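# Place each tool in its matching tray cut-out

## Task

Every tool on the table must end up seated in the tray recess shaped for it, one tool per recess, and must stay there once the robot lets go.

## Robot and tools

Robot: two UR7e-type arms, left_arm and right_arm, each with a Robotiq 2F-85 two-finger gripper and a wrist camera. Bases sit near (-0.002, +0.397, 0) m for left_arm and (+0.017, -0.488, 0) m for right_arm in the scene frame. Scene frame: origin at table height midway between the arms, +z up, +x out over the table, left_arm on the +y side (image left/right does not match arm names). Fixed cameras and the table use the scene frame; every hand pose, velocity, target and offset of an arm uses that arm's own base axes, and rotations turn about the current Hand target position. Gripper axes: fingers point along +z, close along y; a block juts about 10 cm toward +x. end_effector_position is the midpoint between closed pads; fingertips extend about 19 mm beyond it closed, 6 mm when fully open.

Row layout (shared by execute_actions and move): one flat list of 18 numbers covering both arms: left dx, dy, dz, rx, ry, rz, left gripper position, force_limit, speed, then the same nine for the right arm. Pose numbers are offsets, not poses, counted from that arm's Hand target at the start of the action or move (not from the previous row). Scale: 1.0 = 0.6 m or 180 degrees; rx, ry, rz form one rotation vector. Pose numbers lie in [-1, 1]; a translation longer than 1.0 may be shortened. Sending six zeros re-requests the current Hand target (useful when the gripper settled short). Orientation commands are clipped to within 32 degrees of the measured one per step.

Gripper numbers are absolute commands in [-1, 1]: position +1 = open 85 mm, about -0.8 = pads touching, -1 = close until blocked. force_limit and speed (about 20 mm/s at -1, 85 at 0, 150 at +1) together set grip strength; both start at +1. A fast close from at least 1 cm wider gives roughly 120 to 245 N per pad; slow closes at force_limit -1 give about 30 N. New force_limit/speed only apply after a position change of at least 0.01. To keep a gripper unchanged, resend its last three numbers; 0 is a real command. Grip by sending -1 and confirm object_status 2 (0 moving, 1 blocked while opening, 2 blocked while closing = holding, 3 reached target or pads met). position_measured is in counts: 3 open, 78 about 60 mm, 130 about 40 mm, 180 about 20 mm, 230 closed.

execute_actions(actions, cameras): actions is a list of actions; each action is up to 15 rows of 18 numbers, one row per 1/30 s, the last row held to fill 15 steps. An empty list returns status plus all cameras. cameras: list of names (cam_head_left, cam_head_right, cam_left_wrist, cam_right_wrist), ["all"] or [].

move(target, speed, blend, stop_force, zero, blocking, cameras): straight-line path to target, one 18-number row or up to 15 rows, all offsets from the same starting Hand targets. speed in m/s, 0.002 to 3.6, default 0.25 (rotation up to twice that in rad/s), one value or one per target. blend in m rounds corners; 0 stops at each. stop_force in N, 3 to 120, ends an arm's path when its wrist sensor feels that much push against the motion; useless while the gripper rotates; omit it when backing off a contact. zero (default true) rezeroes before the move. blocking=false returns early but not with stop_force. Moves cap at 10 s, do not avoid obstacles, may overshoot at high speed. Result adds a move: line (done, off_target, moving, held, fault; limits=paced or held).

wait(seconds 0 to 10) lets time pass holding commands. stop brakes a running move. zoom_image(camera, region [x0,y0,x1,y1], at most 504x504 pixels) enlarges part of the latest image (images 896x504). zero_wrist_force(arm) rezeroes that sensor. read_manual gives licences only. finished_scene(scene 1 or 2) ends the scene irreversibly; calls after it in the same reply apply to the next scene.

Results: per-arm end_effector_position (m), quat_wxyz, velocities in base frame, Hand target (the basis for next offsets), joint positions and torques, wrist force/torque in gripper axes plus the peak since last shown, Tool commands, object_status, MOTOR HOT warnings. Printed positions may be off by a few cm.

Avoid: dropping tools or releasing them while moving, knocking anything off the table (fails the scene), hitting fixed or heavy things, pressing firmly into surfaces (arms are stiff; small overshoot past contact can fault). Contact forces near 150 N or joint torques at limits (139 N m big joints, 26 N m wrists) stop the arm for 10 s. Keep arms from touching each other; the clearance check is not foolproof. Do not route a gripper close to its own base. Holding loads or stretching out heats motors; 85 °C brakes the arm for 30 to 60 s. Gripping hard on a part still resting on something, or swinging loads fast, also costs. Faster completion and smooth motion are better.

Each tool is called after "Emit:" by a JSON object that holds its "fn" and its "kwargs".

## Session

Emit:
{"fn": "execute_actions", "kwargs": {"actions": []}}

Scene clock: 0.00 s.
left_arm: end_effector_position=(+0.5169, +0.0482, +0.3406) position_measured=3 object_status=3 end_effector_quat_wxyz=(-0.236, +0.293, +0.876, +0.304) | right_arm: end_effector_position=(+0.2066, +0.6383, +0.2391) position_measured=3 object_status=3 end_effector_quat_wxyz=(-0.238, +0.717, +0.640, +0.135)
Joint positions: left_arm=[-0.439 -1.329 1.319 -0.946 -1.04 0.034] | right_arm=[4.519 -1.809 -1.773 -0.612 1.78 3.117]
Joint velocities: within noise
Joint torques (N m): no reading
Wrist force (N): no reading
Wrist torque (N m): no reading
Wrist force, peak (N): no reading
Hand target: left_arm +0.5169, +0.0482, +0.3406; -0.236, +0.293, +0.876, +0.304 | right_arm +0.2066, +0.6383, +0.2391; -0.238, +0.717, +0.640, +0.135
Tool commands: left_gripper/position=+1.0 left_gripper/force_limit=+1.0 left_gripper/speed=+1.0 right_gripper/position=+1.0 right_gripper/force_limit=+1.0 right_gripper/speed=+1.0

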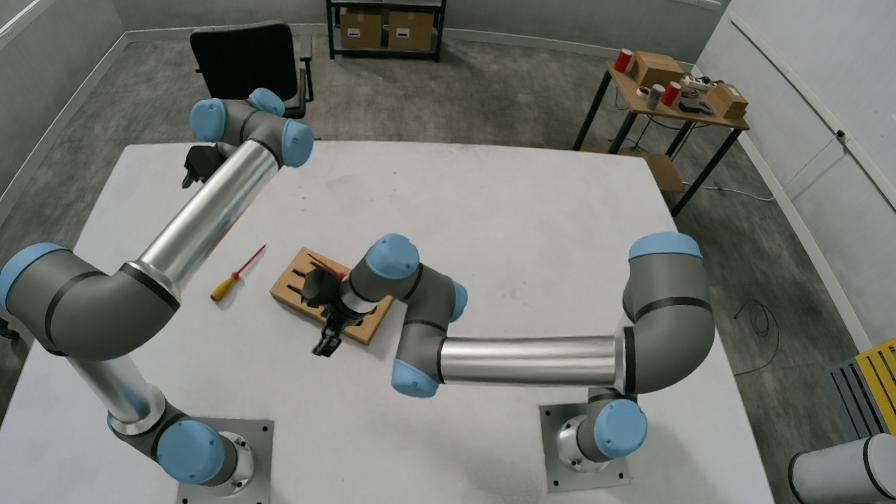

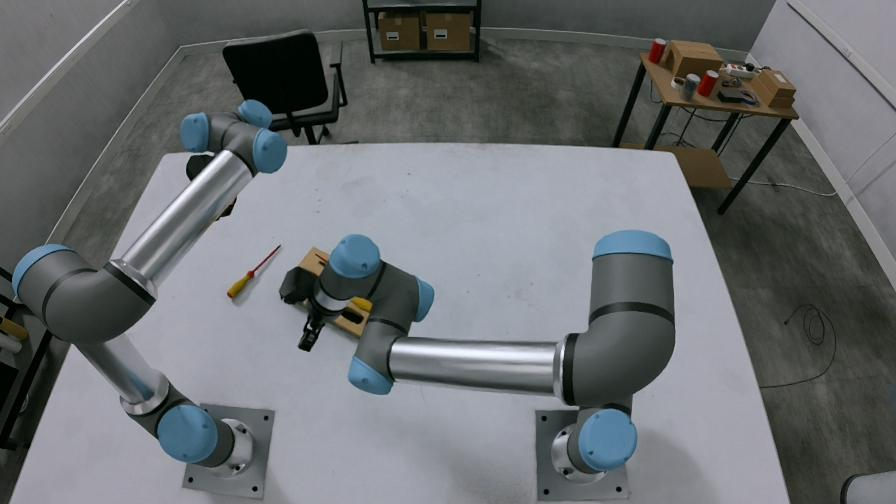

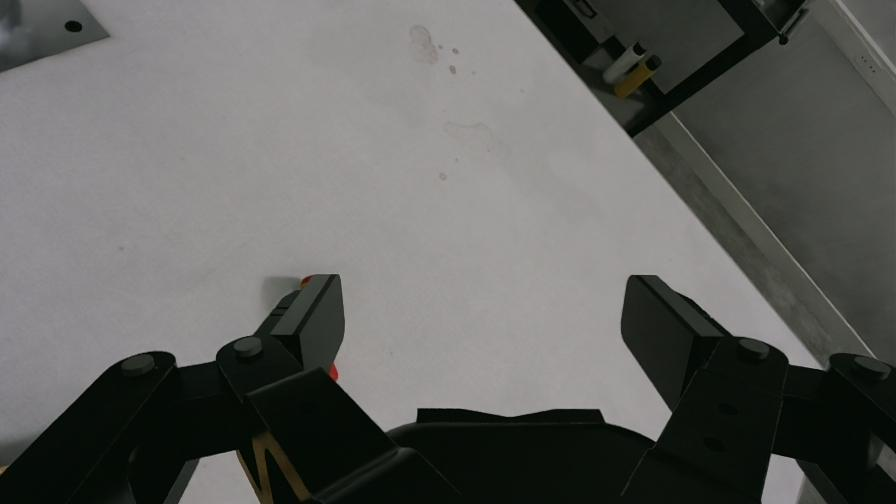

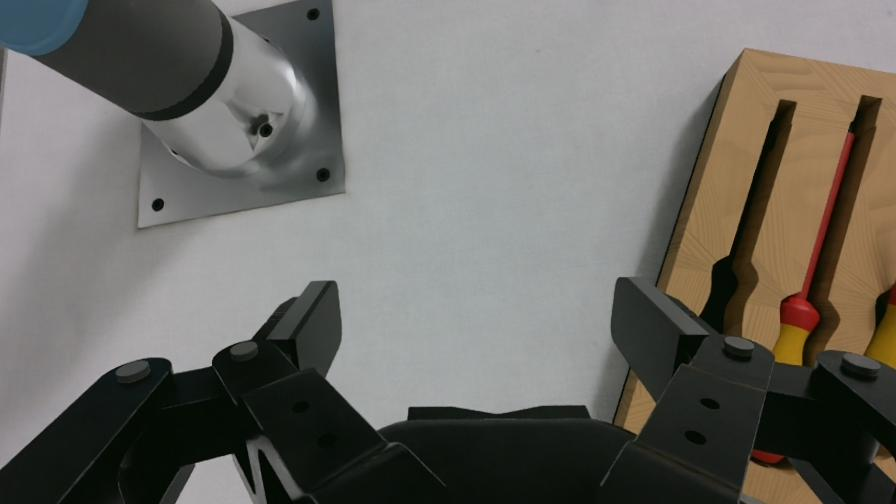

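Emit:
{"fn": "move", "kwargs": {"target": [0,0,0,0,0,0,1,1,1,0.0,-0.65,0.25,-0.170,-0.047,0.035,1,1,1], "speed": 0.4}}

Emit:
{"fn": "move", "kwargs": {"target": [-0.22,-0.35,0.15,-0.202,-0.157,0.195,1,1,1,0,0,0,0,0,0,1,1,1], "speed": 0.4, "cameras": ["all"]}}

Scene clock: 3.47 s.
left_arm: end_effector_position=(+0.5169, +0.0482, +0.3406) position_measured=3 object_status=3 end_effector_quat_wxyz=(-0.236, +0.293, +0.876, +0.304) | right_arm: end_effector_position=(+0.2067, +0.2483, +0.3890) position_measured=3 object_status=3 end_effector_quat_wxyz=(+0.000, +0.707, +0.707, +0.001) end_effector_velocity=(-0.001, -0.002, +0.000) end_effector_angular_velocity=(-0.004, +0.002, +0.000)
Joint positions: left_arm=[-0.439 -1.329 1.319 -0.946 -1.04 0.034] | right_arm=[4.444 -1.121 -1.761 -1.829 1.571 2.873]
Joint velocities: left_arm=[within noise] | right_arm=[0.001 0.002 0 -0.006 0.001 0.001]
Joint torques (N m): left_arm=[1.04 -36.38 -24.76 -1.14 1.19 -0.02] | right_arm=[10.45 11.43 23.21 1.29 -0.88 0.46]
Wrist force (N): left_arm=[-0.2 0.0 0.0] | right_arm=[0.0 -1.0 1.4]
Wrist torque (N m): left_arm=[0.00 0.03 -0.01] | right_arm=[-0.24 -0.12 -0.11]
Wrist force, peak (N): left_arm=[-0.2 -0.4 -0.4] | right_arm=[-4.0 -1.3 -0.3]
Hand target: left_arm +0.5169, +0.0482, +0.3406; -0.236, +0.293, +0.876, +0.304 | right_arm +0.2066, +0.2483, +0.3891; +0.000, +0.707, +0.707, +0.001
Off the commanded pose: left_arm 0.000 m, 0 deg | right_arm 0.000 m, 0 deg.
move: done

Scene clock: 5.30 s.
left_arm: end_effector_position=(+0.3849, -0.1618, +0.4305) position_measured=3 object_status=3 end_effector_quat_wxyz=(+0.000, -0.001, +1.000, +0.000) | right_arm: end_effector_position=(+0.2066, +0.2483, +0.3891) position_measured=3 object_status=3 end_effector_quat_wxyz=(+0.000, +0.707, +0.707, +0.001)
Joint positions: left_arm=[-0.723 -1.763 1.485 -1.293 -1.571 -0.724] | right_arm=[4.444 -1.121 -1.761 -1.829 1.571 2.873]
Joint torques (N m): left_arm=[-4.22 -23.13 -32.44 -4.49 -1.44 -2.23] | right_arm=[10.61 11.22 31.48 3.39 -1.13 -1.67]
Wrist force (N): left_arm=[0.4 0.6 0.0] | right_arm=[-0.2 -0.6 1.2]
Wrist torque (N m): left_arm=[0.35 -0.16 -0.06] | right_arm=[-0.17 -0.09 -0.11]
Wrist force, peak (N): left_arm=[-1.2 0.9 1.4] | right_arm=[0.1 -1.2 1.2]
Hand target: left_arm +0.3849, -0.1618, +0.4306; +0.000, -0.001, +1.000, +0.000 | right_arm +0.2066, +0.2483, +0.3891; +0.000, +0.707, +0.707, +0.001
Off the commanded pose: left_arm 0.000 m, 0 deg | right_arm 0.000 m, 0 deg.
move: done

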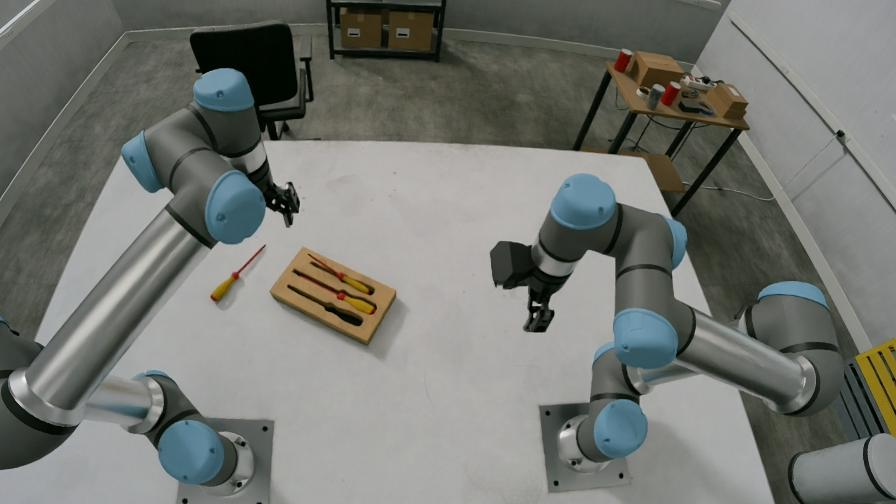

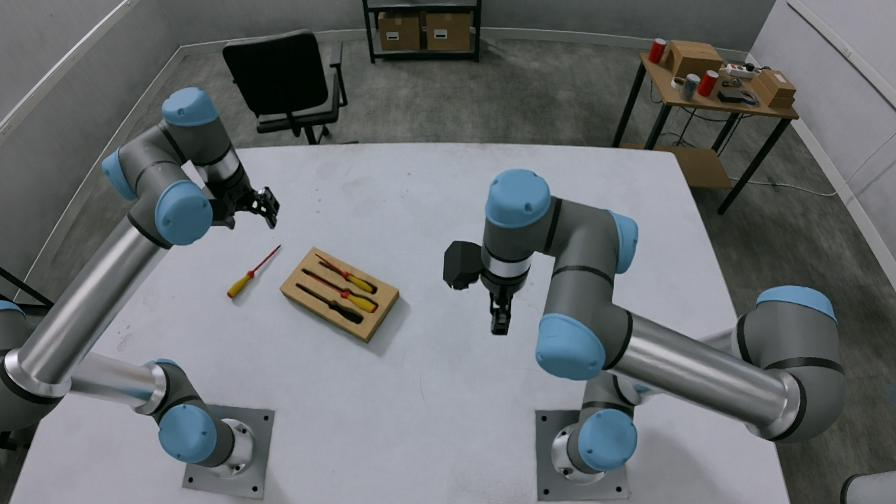

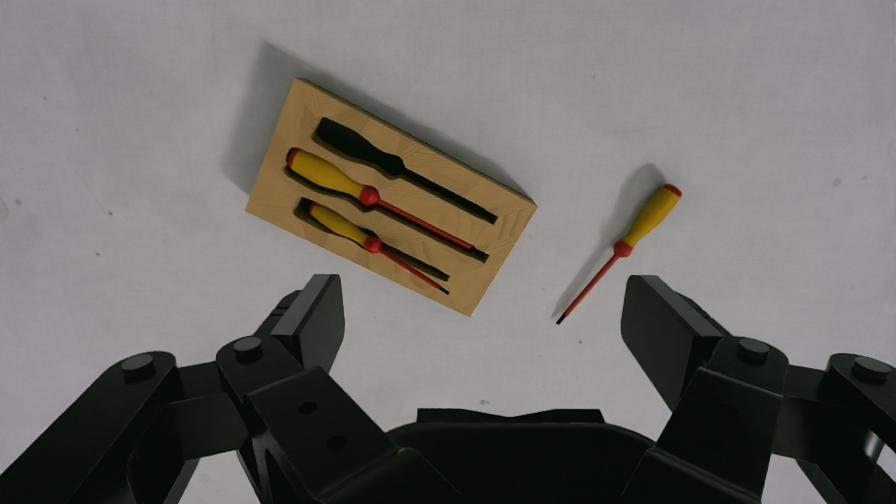

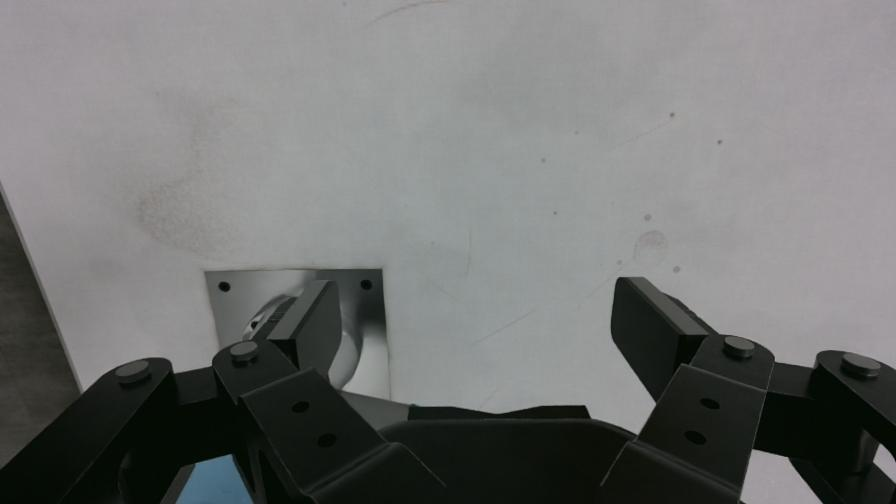

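Emit:
{"fn": "zoom_image", "kwargs": {"camera": "cam_left_wrist", "region": [240, 70, 544, 320]}}

Emit:
{"fn": "zoom_image", "kwargs": {"camera": "cam_left_wrist", "region": [540, 150, 720, 340]}}

Emit:
{"fn": "zoom_image", "kwargs": {"camera": "cam_head_left", "region": [200, 230, 420, 360]}}

Scaled by 1.658 from the camera's 896x504 image, which has a finer 1280x720 frame.

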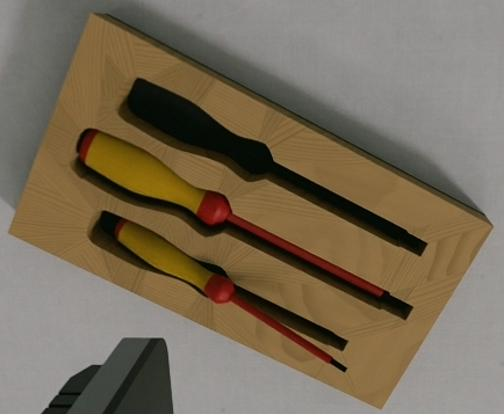

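Scaled by 2.653 from the camera's 896x504 image, which has a finer 1280x720 frame.

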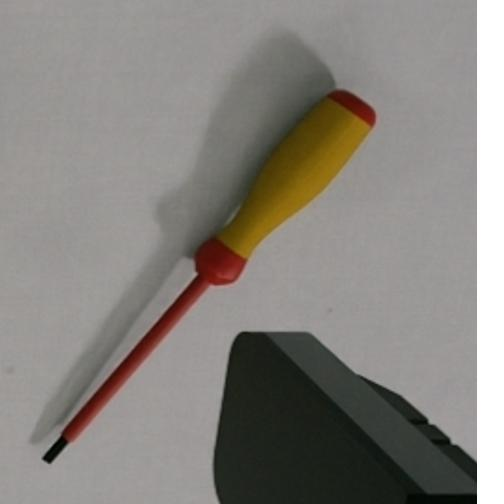

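Scaled by 2.291 from the camera's 896x504 image, which has a finer 1280x720 frame.

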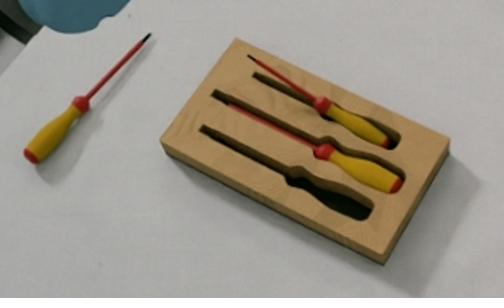

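Emit:
{"fn": "move", "kwargs": {"target": [0.123,-0.109,-0.433,0,0.111,0,1,1,1,0,0,0,0,0,0,1,1,1], "speed": 0.3, "cameras": ["cam_left_wrist"]}}

Emit:
{"fn": "zoom_image", "kwargs": {"camera": "cam_left_wrist", "region": [150, 0, 650, 400]}}

Scene clock: 7.60 s.
left_arm: end_effector_position=(+0.4588, -0.2272, +0.1709) position_measured=3 object_status=3 end_effector_quat_wxyz=(-0.173, -0.001, +0.985, +0.000) end_effector_velocity=(+0.000, +0.000, -0.002) end_effector_angular_velocity=(+0.003, +0.004, +0.000) | right_arm: end_effector_position=(+0.2066, +0.2483, +0.3891) position_measured=3 object_status=3 end_effector_quat_wxyz=(+0.000, +0.707, +0.707, +0.001)
Joint positions: left_arm=[-0.621 -1.306 1.649 -1.628 -1.771 -0.594] | right_arm=[4.444 -1.121 -1.761 -1.829 1.571 2.873]
Joint velocities: left_arm=[0 0.005 0 0 0 0] | right_arm=[within noise]
Joint torques (N m): left_arm=[-10.3 -30.22 -12.3 -3 0.08 -2.74] | right_arm=[10.49 11.06 31.74 3.28 -1.24 -1.63]
Wrist force (N): left_arm=[-0.1 0.1 0.6] | right_arm=[-0.1 -0.6 1.1]
Wrist torque (N m): left_arm=[0.21 -0.01 0.11] | right_arm=[-0.17 -0.12 -0.10]
Wrist force, peak (N): left_arm=[-2.9 -0.5 3.1] | right_arm=[0.0 -1.1 1.5]
Hand target: left_arm +0.4587, -0.2272, +0.1708; -0.173, -0.001, +0.985, +0.000 | right_arm +0.2066, +0.2483, +0.3891; +0.000, +0.707, +0.707, +0.001
Off the commanded pose: left_arm 0.000 m, 0 deg | right_arm 0.000 m, 0 deg.
move: done
Images, in order (width x height): cam_left_wrist 896x504.

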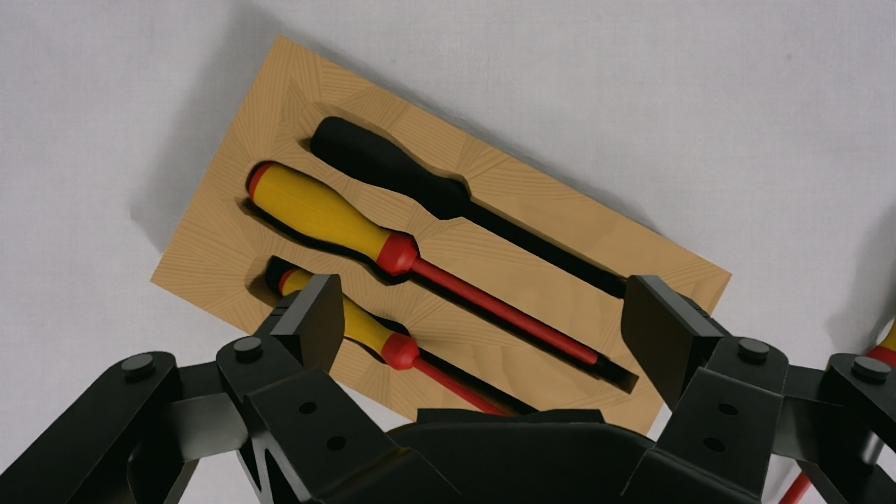

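Scaled by 1.008 from the camera's 896x504 image, which has a finer 1280x720 frame.

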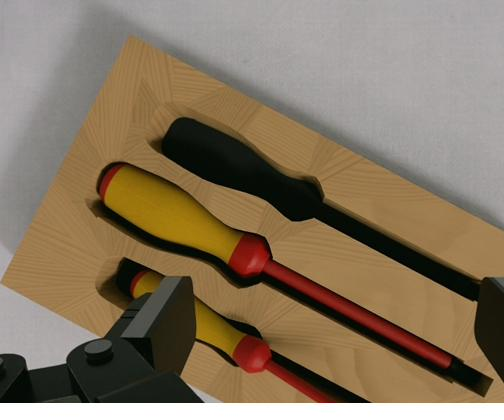

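Emit:
{"fn": "move", "kwargs": {"target": [0.199,0.177,0.25,0,0,0,1,1,1,0,0,0,0,0,0,1,1,1], "speed": 0.3, "cameras": ["cam_left_wrist"]}}

Emit:
{"fn": "zoom_image", "kwargs": {"camera": "cam_left_wrist", "region": [180, 20, 480, 300]}}

Emit:
{"fn": "zoom_image", "kwargs": {"camera": "cam_left_wrist", "region": [480, 20, 780, 340]}}

Scene clock: 9.87 s.
left_arm: end_effector_position=(+0.5781, -0.1211, +0.3207) position_measured=3 object_status=3 end_effector_quat_wxyz=(-0.173, -0.001, +0.985, +0.000) end_effector_velocity=(+0.000, -0.001, +0.001) end_effector_angular_velocity=(+0.000, +0.001, -0.001) | right_arm: end_effector_position=(+0.2066, +0.2483, +0.3891) position_measured=3 object_status=3 end_effector_quat_wxyz=(+0.000, +0.707, +0.707, +0.001)
Joint positions: left_arm=[-0.378 -1.135 1.017 -1.128 -1.698 -0.359] | right_arm=[4.444 -1.121 -1.761 -1.829 1.571 2.873]
Joint velocities: left_arm=[-0.001 0.001 -0.005 0.004 -0.001 0] | right_arm=[within noise]
Joint torques (N m): left_arm=[5.97 -39.01 -36.93 0.04 -1.24 -1.14] | right_arm=[10.73 11.44 31.64 3.28 -1.18 -1.72]
Wrist force (N): left_arm=[-0.2 -0.2 -0.2] | right_arm=[0.0 -0.7 0.9]
Wrist torque (N m): left_arm=[0.15 -0.03 0.09] | right_arm=[-0.18 -0.13 -0.11]
Wrist force, peak (N): left_arm=[0.7 -1.9 3.2] | right_arm=[-0.2 -1.0 1.6]
Hand target: left_arm +0.5781, -0.1210, +0.3208; -0.173, -0.001, +0.985, +0.000 | right_arm +0.2066, +0.2483, +0.3891; +0.000, +0.707, +0.707, +0.001
Off the commanded pose: left_arm 0.000 m, 0 deg | right_arm 0.000 m, 0 deg.
move: done
Images, in order (width x height): cam_left_wrist 896x504.

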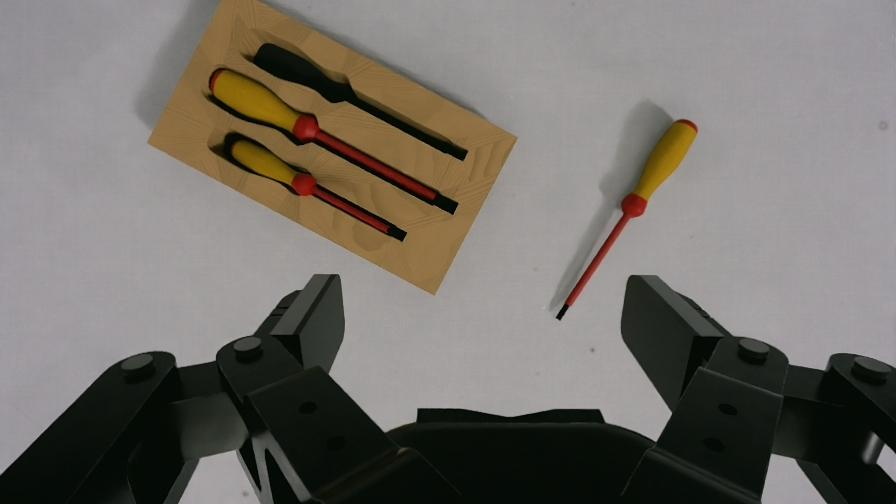

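Scaled by 1.680 from the camera's 896x504 image, which has a finer 1280x720 frame.

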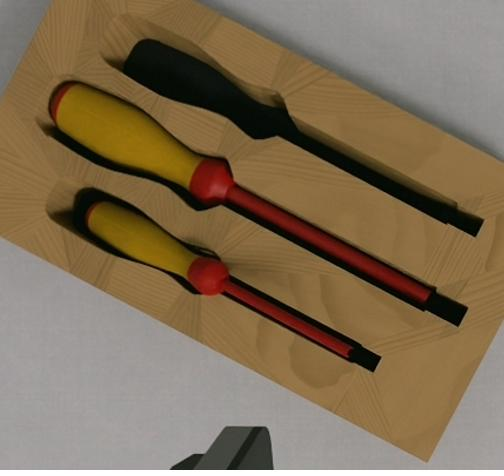

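Scaled by 1.575 from the camera's 896x504 image, which has a finer 1280x720 frame.

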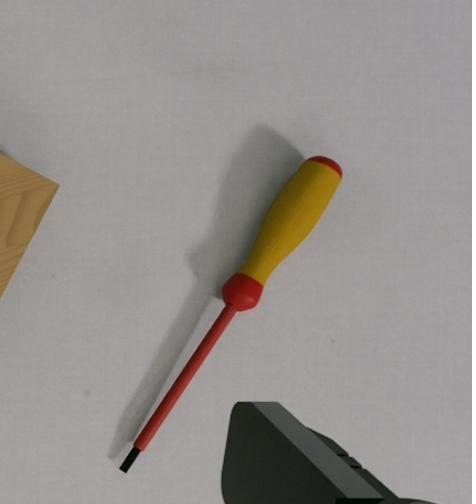

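Emit:
{"fn": "move", "kwargs": {"target": [-0.448,-0.183,-0.16,0,-0.194,0,1,1,1,0,0,0,0,0,0,1,1,1], "speed": 0.35, "cameras": ["cam_left_wrist"]}}

Emit:
{"fn": "zoom_image", "kwargs": {"camera": "cam_left_wrist", "region": [200, 20, 680, 400]}}

Scene clock: 12.57 s.
left_arm: end_effector_position=(+0.3093, -0.2309, +0.2248) position_measured=3 object_status=3 end_effector_quat_wxyz=(+0.130, -0.001, +0.991, -0.001) end_effector_velocity=(+0.000, +0.000, +0.000) end_effector_angular_velocity=(-0.001, -0.002, +0.004) | right_arm: end_effector_position=(+0.2066, +0.2483, +0.3891) position_measured=3 object_status=3 end_effector_quat_wxyz=(+0.000, +0.707, +0.707, +0.001)
Joint positions: left_arm=[-1.169 -1.993 2.218 -1.901 -1.331 -1.158] | right_arm=[4.444 -1.121 -1.761 -1.829 1.571 2.873]
Joint velocities: left_arm=[-0.001 -0.001 0.001 -0.001 0.002 -0.006] | right_arm=[within noise]
Joint torques (N m): left_arm=[-8.66 -13.08 -14.86 -4.02 2.39 -2.93] | right_arm=[10.12 11.24 31.54 3.32 -1.24 -1.6]
Wrist force (N): left_arm=[0.5 1.4 0.7] | right_arm=[-0.2 -0.8 1.3]
Wrist torque (N m): left_arm=[0.51 -0.23 0.05] | right_arm=[-0.19 -0.09 -0.11]
Wrist force, peak (N): left_arm=[5.2 0.3 0.5] | right_arm=[-0.2 -1.1 1.3]
Hand target: left_arm +0.3093, -0.2308, +0.2248; +0.130, -0.001, +0.991, -0.001 | right_arm +0.2066, +0.2483, +0.3891; +0.000, +0.707, +0.707, +0.001
Off the commanded pose: left_arm 0.000 m, 0 deg | right_arm 0.000 m, 0 deg.
move: done
Images, in order (width x height): cam_left_wrist 896x504.

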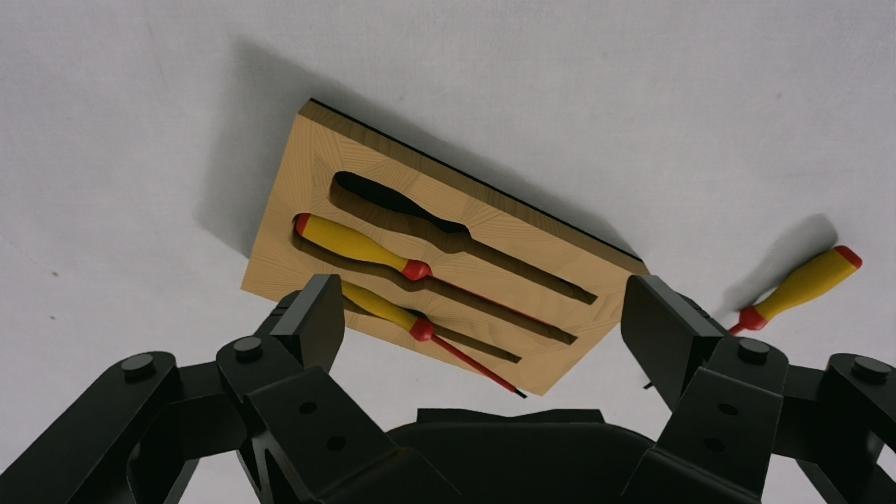

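Scaled by 1.050 from the camera's 896x504 image, which has a finer 1280x720 frame.

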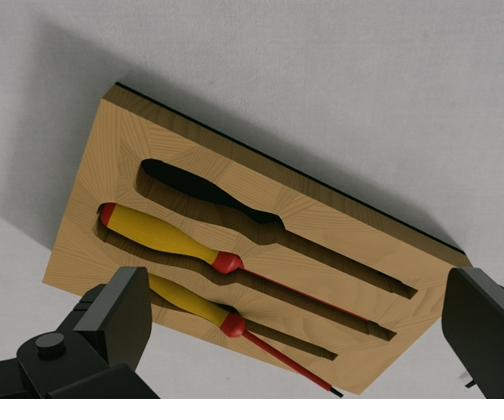

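Emit:
{"fn": "move", "kwargs": {"target": [0.348,0,-0.19,0,0.194,0,1,1,1,0,0,0,0,0,0,1,1,1], "speed": 0.3, "cameras": ["cam_left_wrist"]}}

Emit:
{"fn": "zoom_image", "kwargs": {"camera": "cam_left_wrist", "region": [100, 0, 450, 330]}}

Emit:
{"fn": "zoom_image", "kwargs": {"camera": "cam_left_wrist", "region": [350, 80, 700, 410]}}

Scene clock: 15.40 s.
left_arm: end_effector_position=(+0.5181, -0.2309, +0.1107) position_measured=3 object_status=3 end_effector_quat_wxyz=(-0.173, -0.001, +0.985, +0.000) end_effector_velocity=(+0.001, -0.001, +0.000) end_effector_angular_velocity=(+0.000, +0.002, +0.000) | right_arm: end_effector_position=(+0.2066, +0.2483, +0.3891) position_measured=3 object_status=3 end_effector_quat_wxyz=(+0.000, +0.707, +0.707, +0.001)
Joint positions: left_arm=[-0.571 -1.126 1.559 -1.709 -1.757 -0.545] | right_arm=[4.444 -1.121 -1.761 -1.829 1.571 2.873]
Joint velocities: left_arm=[0 0.004 -0.005 0.003 -0.001 0] | right_arm=[within noise]
Joint torques (N m): left_arm=[5.47 -39.11 -34.94 -0.67 -0.78 0.47] | right_arm=[10.77 11.19 32.34 3.33 -1.08 -1.65]
Wrist force (N): left_arm=[-0.4 0.4 0.4] | right_arm=[-0.1 -0.5 0.8]
Wrist torque (N m): left_arm=[0.24 0.01 0.06] | right_arm=[-0.16 -0.11 -0.10]
Wrist force, peak (N): left_arm=[-4.5 0.5 0.6] | right_arm=[-0.1 -1.1 1.4]
Hand target: left_arm +0.5181, -0.2308, +0.1108; -0.173, -0.001, +0.985, +0.000 | right_arm +0.2066, +0.2483, +0.3891; +0.000, +0.707, +0.707, +0.001
Off the commanded pose: left_arm 0.000 m, 0 deg | right_arm 0.000 m, 0 deg.
move: done
Images, in order (width x height): cam_left_wrist 896x504.

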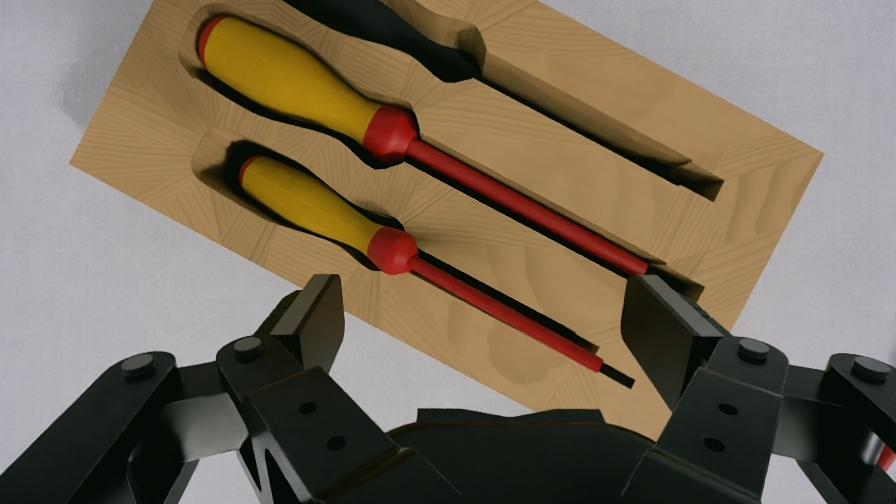

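Scaled by 1.440 from the camera's 896x504 image, which has a finer 1280x720 frame.

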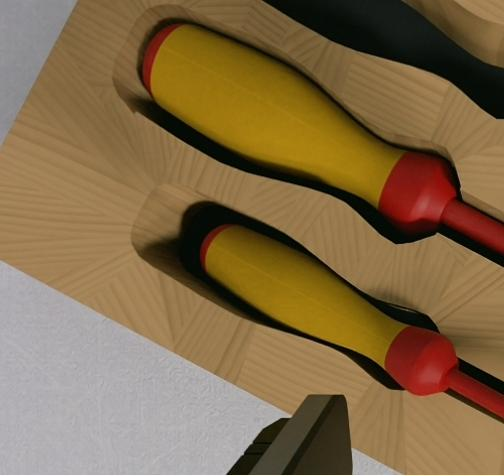

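Scaled by 1.440 from the camera's 896x504 image, which has a finer 1280x720 frame.

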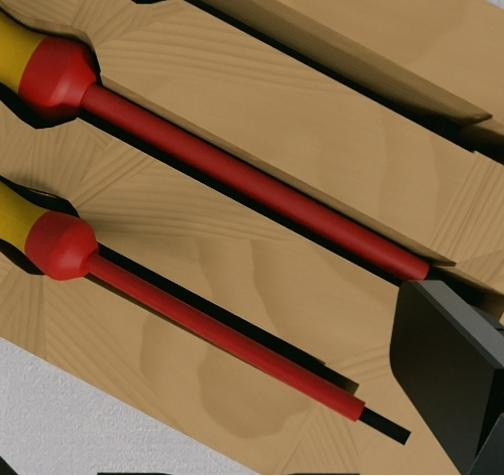

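Emit:
{"fn": "move", "kwargs": {"target": [0.167,0.433,0.15,0,0,0,1,1,1,0,0,0,0,0,0,1,1,1], "speed": 0.35, "cameras": ["cam_left_wrist"]}}

Emit:
{"fn": "zoom_image", "kwargs": {"camera": "cam_left_wrist", "region": [350, 0, 650, 300]}}

Scene clock: 18.67 s.
left_arm: end_effector_position=(+0.6183, +0.0288, +0.2007) position_measured=3 object_status=3 end_effector_quat_wxyz=(-0.173, -0.001, +0.985, +0.000) | right_arm: end_effector_position=(+0.2066, +0.2483, +0.3891) position_measured=3 object_status=3 end_effector_quat_wxyz=(+0.000, +0.707, +0.707, +0.001)
Joint positions: left_arm=[-0.149 -1.049 1.19 -1.367 -1.622 -0.142] | right_arm=[4.444 -1.121 -1.761 -1.829 1.571 2.873]
Joint torques (N m): left_arm=[10.17 -45.19 -32.86 -0.68 -0.28 1.31] | right_arm=[10.07 10.88 31.77 3.25 -1.15 -1.57]
Wrist force (N): left_arm=[-0.2 0.2 -0.1] | right_arm=[-0.3 -0.8 1.4]
Wrist torque (N m): left_arm=[0.19 -0.02 0.10] | right_arm=[-0.19 -0.09 -0.10]
Wrist force, peak (N): left_arm=[-1.1 3.3 -1.4] | right_arm=[-0.1 -1.0 1.5]
Hand target: left_arm +0.6183, +0.0290, +0.2008; -0.173, -0.001, +0.985, +0.000 | right_arm +0.2066, +0.2483, +0.3891; +0.000, +0.707, +0.707, +0.001
Off the commanded pose: left_arm 0.000 m, 0 deg | right_arm 0.000 m, 0 deg.
move: done
Images, in order (width x height): cam_left_wrist 896x504.

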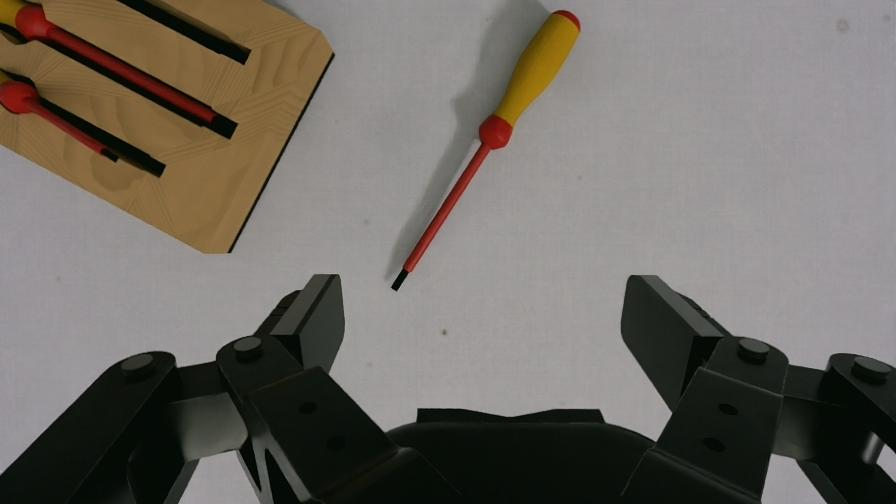

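Scaled by 1.680 from the camera's 896x504 image, which has a finer 1280x720 frame.

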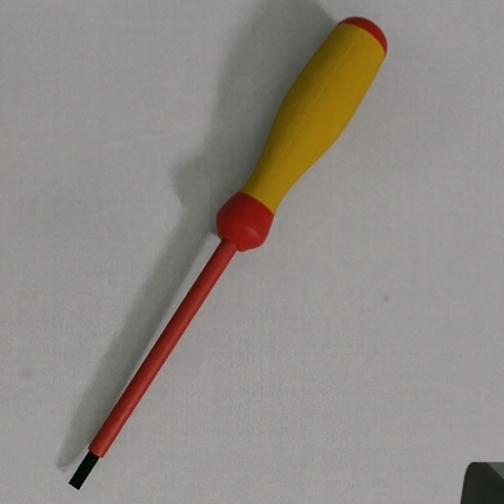

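Emit:
{"fn": "move", "kwargs": {"target": [-0.1138,0.1683,-0.268,-0.0308,-0.1082,-0.1748,-0.8,0,1,0,0,0,0,0,0,1,1,1], "speed": 0.25}}

Emit:
{"fn": "move", "kwargs": {"target": [0,0,-0.08,0,0,0,-0.8,0,1,0,0,0,0,0,0,1,1,1], "speed": 0.015, "stop_force": 5}}

Scene clock: 21.37 s.
left_arm: end_effector_position=(+0.5501, +0.1299, +0.0400) position_measured=229 object_status=3 end_effector_quat_wxyz=(+0.000, +0.273, +0.962, -0.001) end_effector_velocity=(+0.001, +0.000, +0.001) end_effector_angular_velocity=(+0.000, -0.006, -0.003) | right_arm: end_effector_position=(+0.2066, +0.2483, +0.3891) position_measured=3 object_status=3 end_effector_quat_wxyz=(+0.000, +0.707, +0.707, +0.001)
Joint positions: left_arm=[-0.006 -1.194 1.921 -2.298 -1.572 0.547] | right_arm=[4.444 -1.121 -1.761 -1.829 1.571 2.873]
Joint velocities: left_arm=[0 0 0 -0.006 0 0.003] | right_arm=[within noise]
Joint torques (N m): left_arm=[-5.09 -45.43 -12.12 -4.28 1.94 2.78] | right_arm=[10.71 10.74 31.46 3.33 -1.1 -1.64]
Wrist force (N): left_arm=[-0.4 1.0 0.5] | right_arm=[-0.1 -1.1 1.2]
Wrist torque (N m): left_arm=[0.42 -0.07 0.05] | right_arm=[-0.24 -0.12 -0.10]
Wrist force, peak (N): left_arm=[1.6 1.5 1.9] | right_arm=[0.1 -1.1 1.3]
Hand target: left_arm +0.5500, +0.1299, +0.0400; +0.000, +0.273, +0.962, -0.001 | right_arm +0.2066, +0.2483, +0.3891; +0.000, +0.707, +0.707, +0.001
Off the commanded pose: left_arm 0.000 m, 0 deg | right_arm 0.000 m, 0 deg.
move: done

Scene clock: 23.87 s.
left_arm: end_effector_position=(+0.5500, +0.1299, +0.0199) position_measured=229 object_status=3 end_effector_quat_wxyz=(+0.000, +0.273, +0.962, -0.001) | right_arm: end_effector_position=(+0.2066, +0.2483, +0.3891) position_measured=3 object_status=3 end_effector_quat_wxyz=(+0.000, +0.707, +0.707, +0.001)
Joint positions: left_arm=[-0.006 -1.159 1.937 -2.349 -1.572 0.547] | right_arm=[4.444 -1.121 -1.761 -1.829 1.571 2.873]
Joint torques (N m): left_arm=[-5.72 -42.31 -29.86 -2.22 0.32 2.66] | right_arm=[9.75 11.71 31.78 3.32 -1.1 -1.62]
Wrist force (N): left_arm=[-0.3 1.1 0.0] | right_arm=[0.1 -1.0 1.1]
Wrist torque (N m): left_arm=[0.41 -0.15 -0.04] | right_arm=[-0.24 -0.15 -0.10]
Wrist force, peak (N): left_arm=[16.8 -7.9 -46.2] | right_arm=[0.0 -1.2 1.1]
Hand target: left_arm +0.5500, +0.1299, +0.0199; +0.000, +0.273, +0.962, -0.001 (not the last commanded pose) | right_arm +0.2066, +0.2483, +0.3891; +0.000, +0.707, +0.707, +0.001
Off the commanded pose: left_arm 0.028 m, 0 deg | right_arm 0.000 m, 0 deg.
move: contact (left_arm)

Emit:
{"fn": "move", "kwargs": {"target": [[0,0,0.12,0,0,0,0.2,-0.8,0,0,0,0,0,0,0,1,1,1],[-0.0883,-0.1117,0.12,0,0,0,0.2,-0.8,0,0,0,0,0,0,0,1,1,1],[-0.0883,-0.1117,0.0045,0,0,0,0.2,-0.8,0,0,0,0,0,0,0,1,1,1]], "speed": [0.25,0.25,0.12], "blend": [0.02,0.02,0], "cameras": ["cam_left_wrist"]}}

Scene clock: 27.00 s.
left_arm: end_effector_position=(+0.4970, +0.0629, +0.0226) position_measured=104 object_status=3 end_effector_quat_wxyz=(+0.000, +0.273, +0.962, -0.001) | right_arm: end_effector_position=(+0.2066, +0.2483, +0.3891) position_measured=3 object_status=3 end_effector_quat_wxyz=(+0.000, +0.707, +0.707, +0.001)
Joint positions: left_arm=[-0.143 -1.285 2.12 -2.406 -1.572 0.41] | right_arm=[4.444 -1.121 -1.761 -1.829 1.571 2.873]
Joint torques (N m): left_arm=[-6.01 -24.99 -28.93 -4.86 -0.52 -2.41] | right_arm=[10.15 11.1 31.89 3.28 -1.05 -1.67]
Wrist force (N): left_arm=[0.1 0.8 0.1] | right_arm=[-0.4 -0.7 1.2]
Wrist torque (N m): left_arm=[0.35 -0.12 -0.06] | right_arm=[-0.18 -0.07 -0.11]
Wrist force, peak (N): left_arm=[-0.6 3.1 -2.5] | right_arm=[-0.2 -0.9 1.3]
Hand target: left_arm +0.4971, +0.0629, +0.0226; +0.000, +0.273, +0.962, -0.001 | right_arm +0.2066, +0.2483, +0.3891; +0.000, +0.707, +0.707, +0.001
Off the commanded pose: left_arm 0.000 m, 0 deg | right_arm 0.000 m, 0 deg.
move: done
Images, in order (width x height): cam_left_wrist 896x504.

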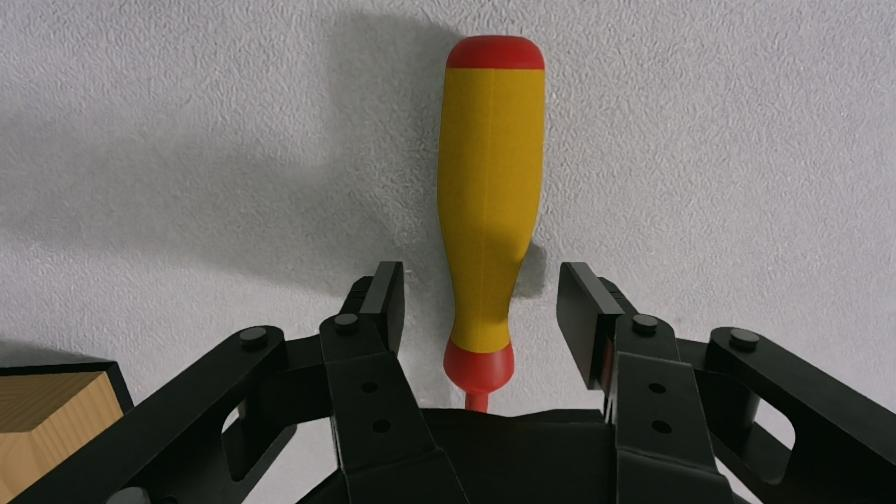

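Emit:
{"fn": "move", "kwargs": {"target": [0,0,0,0,0,0,-1,-0.8,-0.9,0,0,0,0,0,0,1,1,1], "cameras": ["cam_left_wrist"]}}

Scene clock: 28.60 s.
left_arm: end_effector_position=(+0.4971, +0.0629, +0.0226) position_measured=183 object_status=0 end_effector_quat_wxyz=(+0.000, +0.273, +0.962, -0.001) | right_arm: end_effector_position=(+0.2066, +0.2483, +0.3891) position_measured=3 object_status=3 end_effector_quat_wxyz=(+0.000, +0.707, +0.707, +0.001)
Joint positions: left_arm=[-0.143 -1.285 2.12 -2.406 -1.572 0.41] | right_arm=[4.444 -1.121 -1.761 -1.829 1.571 2.873]
Joint torques (N m): left_arm=[-6.32 -26.56 -29.93 -4.77 -0.68 -2.31] | right_arm=[10.43 11.2 31.86 3.27 -1.01 -1.64]
Wrist force (N): left_arm=[2.5 0.3 -3.6] | right_arm=[-0.2 -1.1 0.8]
Wrist torque (N m): left_arm=[0.38 -0.14 -0.08] | right_arm=[-0.24 -0.10 -0.10]
Wrist force, peak (N): left_arm=[2.7 0.2 -3.6] | right_arm=[0.0 -1.1 1.2]
Hand target: left_arm +0.4971, +0.0629, +0.0226; +0.000, +0.273, +0.962, -0.001 | right_arm +0.2066, +0.2483, +0.3891; +0.000, +0.707, +0.707, +0.001
Off the commanded pose: left_arm 0.000 m, 0 deg | right_arm 0.000 m, 0 deg.
move: done
Images, in order (width x height): cam_left_wrist 896x504.

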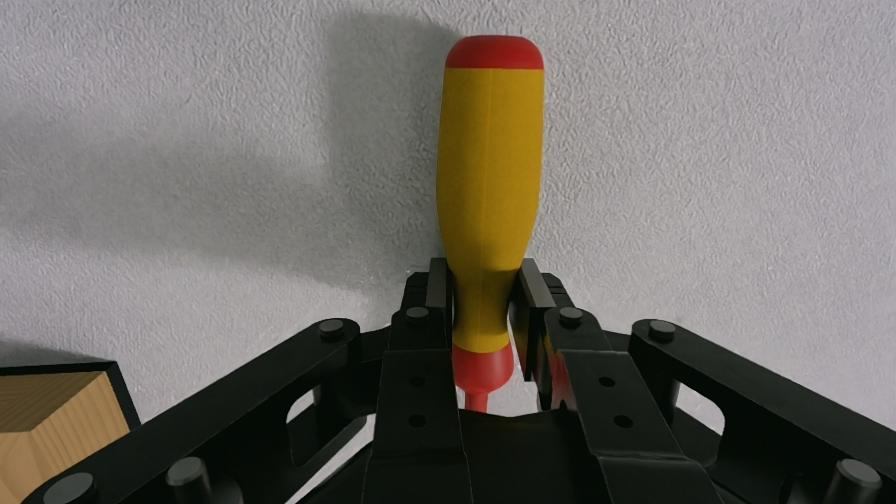

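Emit:
{"fn": "wait", "kwargs": {"seconds": 0.7, "cameras": ["cam_left_wrist"]}}

Scene clock: 29.47 s.
left_arm: end_effector_position=(+0.4971, +0.0629, +0.0226) position_measured=183 object_status=2 end_effector_quat_wxyz=(+0.000, +0.273, +0.962, -0.001) | right_arm: end_effector_position=(+0.2066, +0.2483, +0.3891) position_measured=3 object_status=3 end_effector_quat_wxyz=(+0.000, +0.707, +0.707, +0.001)
Joint positions: left_arm=[-0.143 -1.285 2.12 -2.406 -1.572 0.41] | right_arm=[4.444 -1.121 -1.761 -1.829 1.571 2.873]
Joint torques (N m): left_arm=[-6.53 -26.12 -27.9 -4.58 -0.67 -2.3] | right_arm=[9.75 10.9 31.69 3.32 -0.99 -1.74]
Wrist force (N): left_arm=[2.3 0.5 -3.5] | right_arm=[0.0 -0.8 1.1]
Wrist torque (N m): left_arm=[0.41 -0.12 -0.07] | right_arm=[-0.19 -0.13 -0.10]
Wrist force, peak (N): left_arm=[2.6 0.0 -3.7] | right_arm=[0.0 -1.0 1.2]
Hand target: left_arm +0.4971, +0.0629, +0.0226; +0.000, +0.273, +0.962, -0.001 | right_arm +0.2066, +0.2483, +0.3891; +0.000, +0.707, +0.707, +0.001
Tool commands: left_gripper/position=-1.0 left_gripper/force_limit=-0.8 left_gripper/speed=-0.9 right_gripper/position=+1.0 right_gripper/force_limit=+1.0 right_gripper/speed=+1.0
Off the commanded pose: left_arm 0.000 m, 0 deg | right_arm 0.000 m, 0 deg.
wait: 0.70 s; at rest from the start
Images, in order (width x height): cam_left_wrist 896x504.

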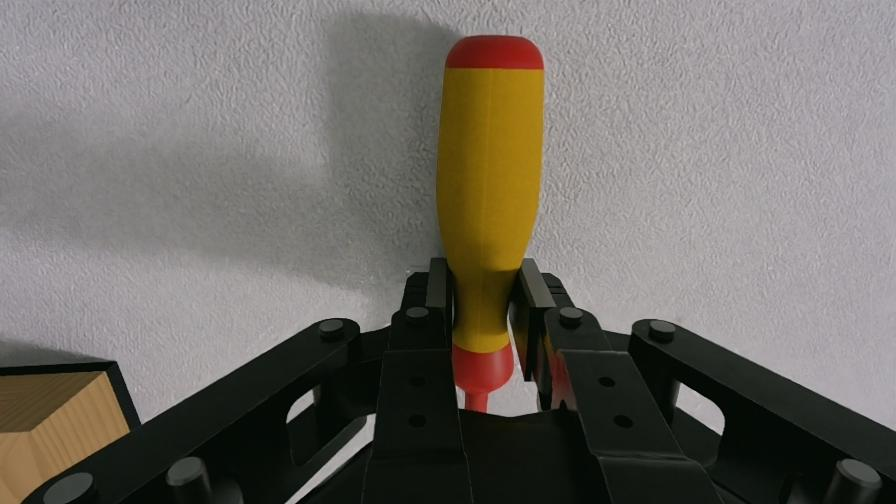

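Emit:
{"fn": "move", "kwargs": {"target": [[0,0,0.18,0,0,0,-1,-0.8,-0.9,0,0,0,0,0,0,1,1,1],[-0.166,-0.527,0.2,0,0,0.526,-1,-0.8,-0.9,0,0,0,0,0,0,1,1,1],[-0.166,-0.527,0.1,0,0,0.526,-1,-0.8,-0.9,0,0,0,0,0,0,1,1,1]], "speed": [0.15,0.25,0.15], "blend": [0.02,0.02,0], "cameras": ["cam_left_wrist","cam_head_left"]}}

Emit:
{"fn": "zoom_image", "kwargs": {"camera": "cam_head_left", "region": [200, 200, 440, 360]}}

Scene clock: 35.10 s.
left_arm: end_effector_position=(+0.3974, -0.2533, +0.0827) position_measured=183 object_status=2 end_effector_quat_wxyz=(+0.001, -0.523, +0.853, +0.000) | right_arm: end_effector_position=(+0.2066, +0.2483, +0.3891) position_measured=3 object_status=3 end_effector_quat_wxyz=(+0.000, +0.707, +0.707, +0.001)
Joint positions: left_arm=[-0.855 -1.462 2.138 -2.247 -1.57 -1.954] | right_arm=[4.444 -1.121 -1.761 -1.829 1.571 2.873]
Joint torques (N m): left_arm=[10.37 -20.17 -25.18 -4.76 -0.74 -2.73] | right_arm=[10.35 10.77 31.42 3.28 -0.86 -1.7]
Wrist force (N): left_arm=[-0.3 0.5 0.5] | right_arm=[0.0 -0.8 1.0]
Wrist torque (N m): left_arm=[0.35 -0.04 -0.07] | right_arm=[-0.19 -0.13 -0.10]
Wrist force, peak (N): left_arm=[2.5 0.5 -3.8] | right_arm=[0.0 -0.9 1.5]
Hand target: left_arm +0.3975, -0.2533, +0.0826; +0.001, -0.523, +0.853, +0.000 | right_arm +0.2066, +0.2483, +0.3891; +0.000, +0.707, +0.707, +0.001
Off the commanded pose: left_arm 0.000 m, 0 deg | right_arm 0.000 m, 0 deg.
move: done
Images, in order (width x height): cam_head_left 896x504, cam_left_wrist 896x504.

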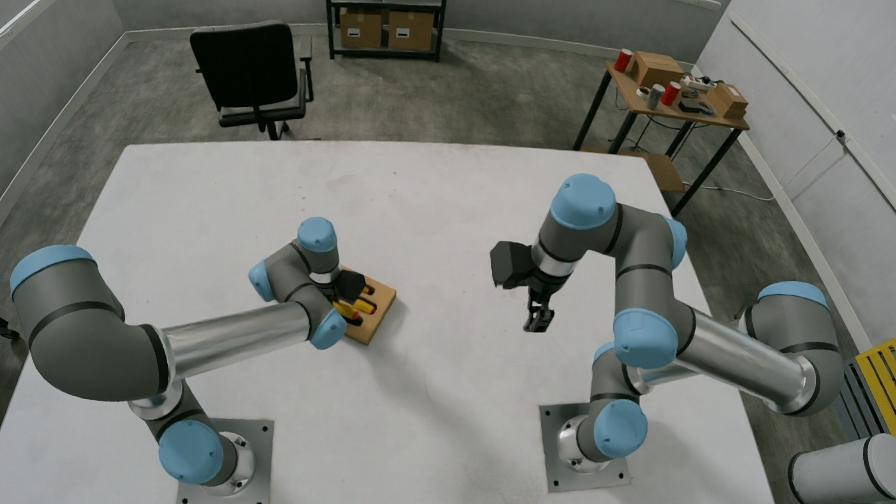

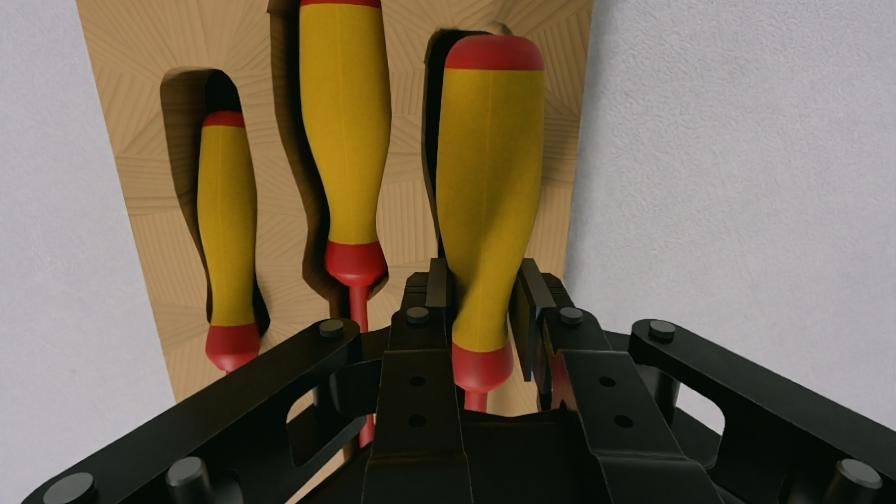

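Scaled by 2.100 from the camera's 896x504 image, which has a finer 1280x720 frame.

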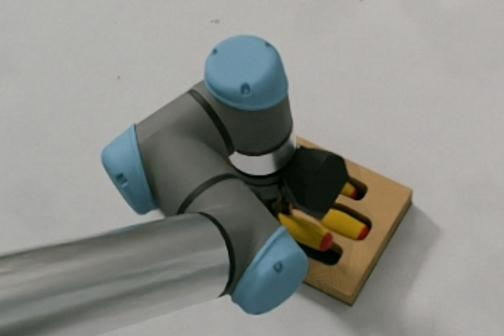

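Emit:
{"fn": "move", "kwargs": {"target": [0.0045,-0.0023,-0.0427,0,0,0,-1,-0.8,-0.9,0,0,0,0,0,0,1,1,1], "speed": 0.1, "cameras": ["cam_left_wrist"]}}

Emit:
{"fn": "zoom_image", "kwargs": {"camera": "cam_left_wrist", "region": [300, 0, 650, 420]}}

Scene clock: 36.70 s.
left_arm: end_effector_position=(+0.4001, -0.2546, +0.0569) position_measured=183 object_status=2 end_effector_quat_wxyz=(+0.001, -0.523, +0.853, +0.000) | right_arm: end_effector_position=(+0.2066, +0.2483, +0.3891) position_measured=3 object_status=3 end_effector_quat_wxyz=(+0.000, +0.707, +0.707, +0.001)
Joint positions: left_arm=[-0.852 -1.408 2.16 -2.323 -1.57 -1.952] | right_arm=[4.444 -1.121 -1.761 -1.829 1.571 2.873]
Joint torques (N m): left_arm=[5.12 -29.11 -31.75 -2.25 -0.67 1.64] | right_arm=[9.78 11.09 31.39 3.28 -0.96 -1.56]
Wrist force (N): left_arm=[0.1 0.6 0.6] | right_arm=[-0.1 -0.8 1.4]
Wrist torque (N m): left_arm=[0.38 -0.07 -0.09] | right_arm=[-0.20 -0.12 -0.11]
Wrist force, peak (N): left_arm=[0.0 0.6 1.5] | right_arm=[-0.1 -0.8 1.4]
Hand target: left_arm +0.4002, -0.2547, +0.0570; +0.001, -0.523, +0.853, +0.000 | right_arm +0.2066, +0.2483, +0.3891; +0.000, +0.707, +0.707, +0.001
Off the commanded pose: left_arm 0.000 m, 0 deg | right_arm 0.000 m, 0 deg.
move: done
Images, in order (width x height): cam_left_wrist 896x504.

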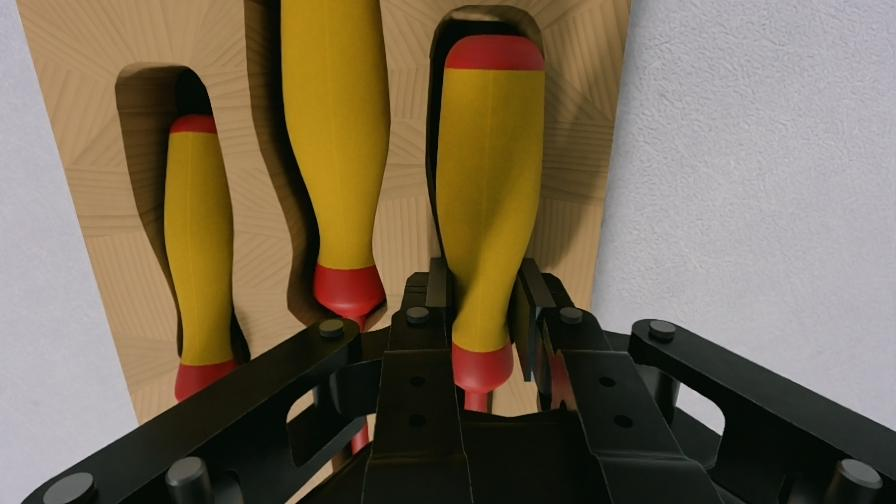

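Scaled by 1.200 from the camera's 896x504 image, which has a finer 1280x720 frame.

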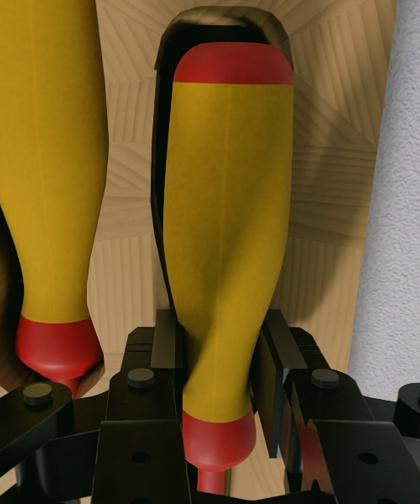

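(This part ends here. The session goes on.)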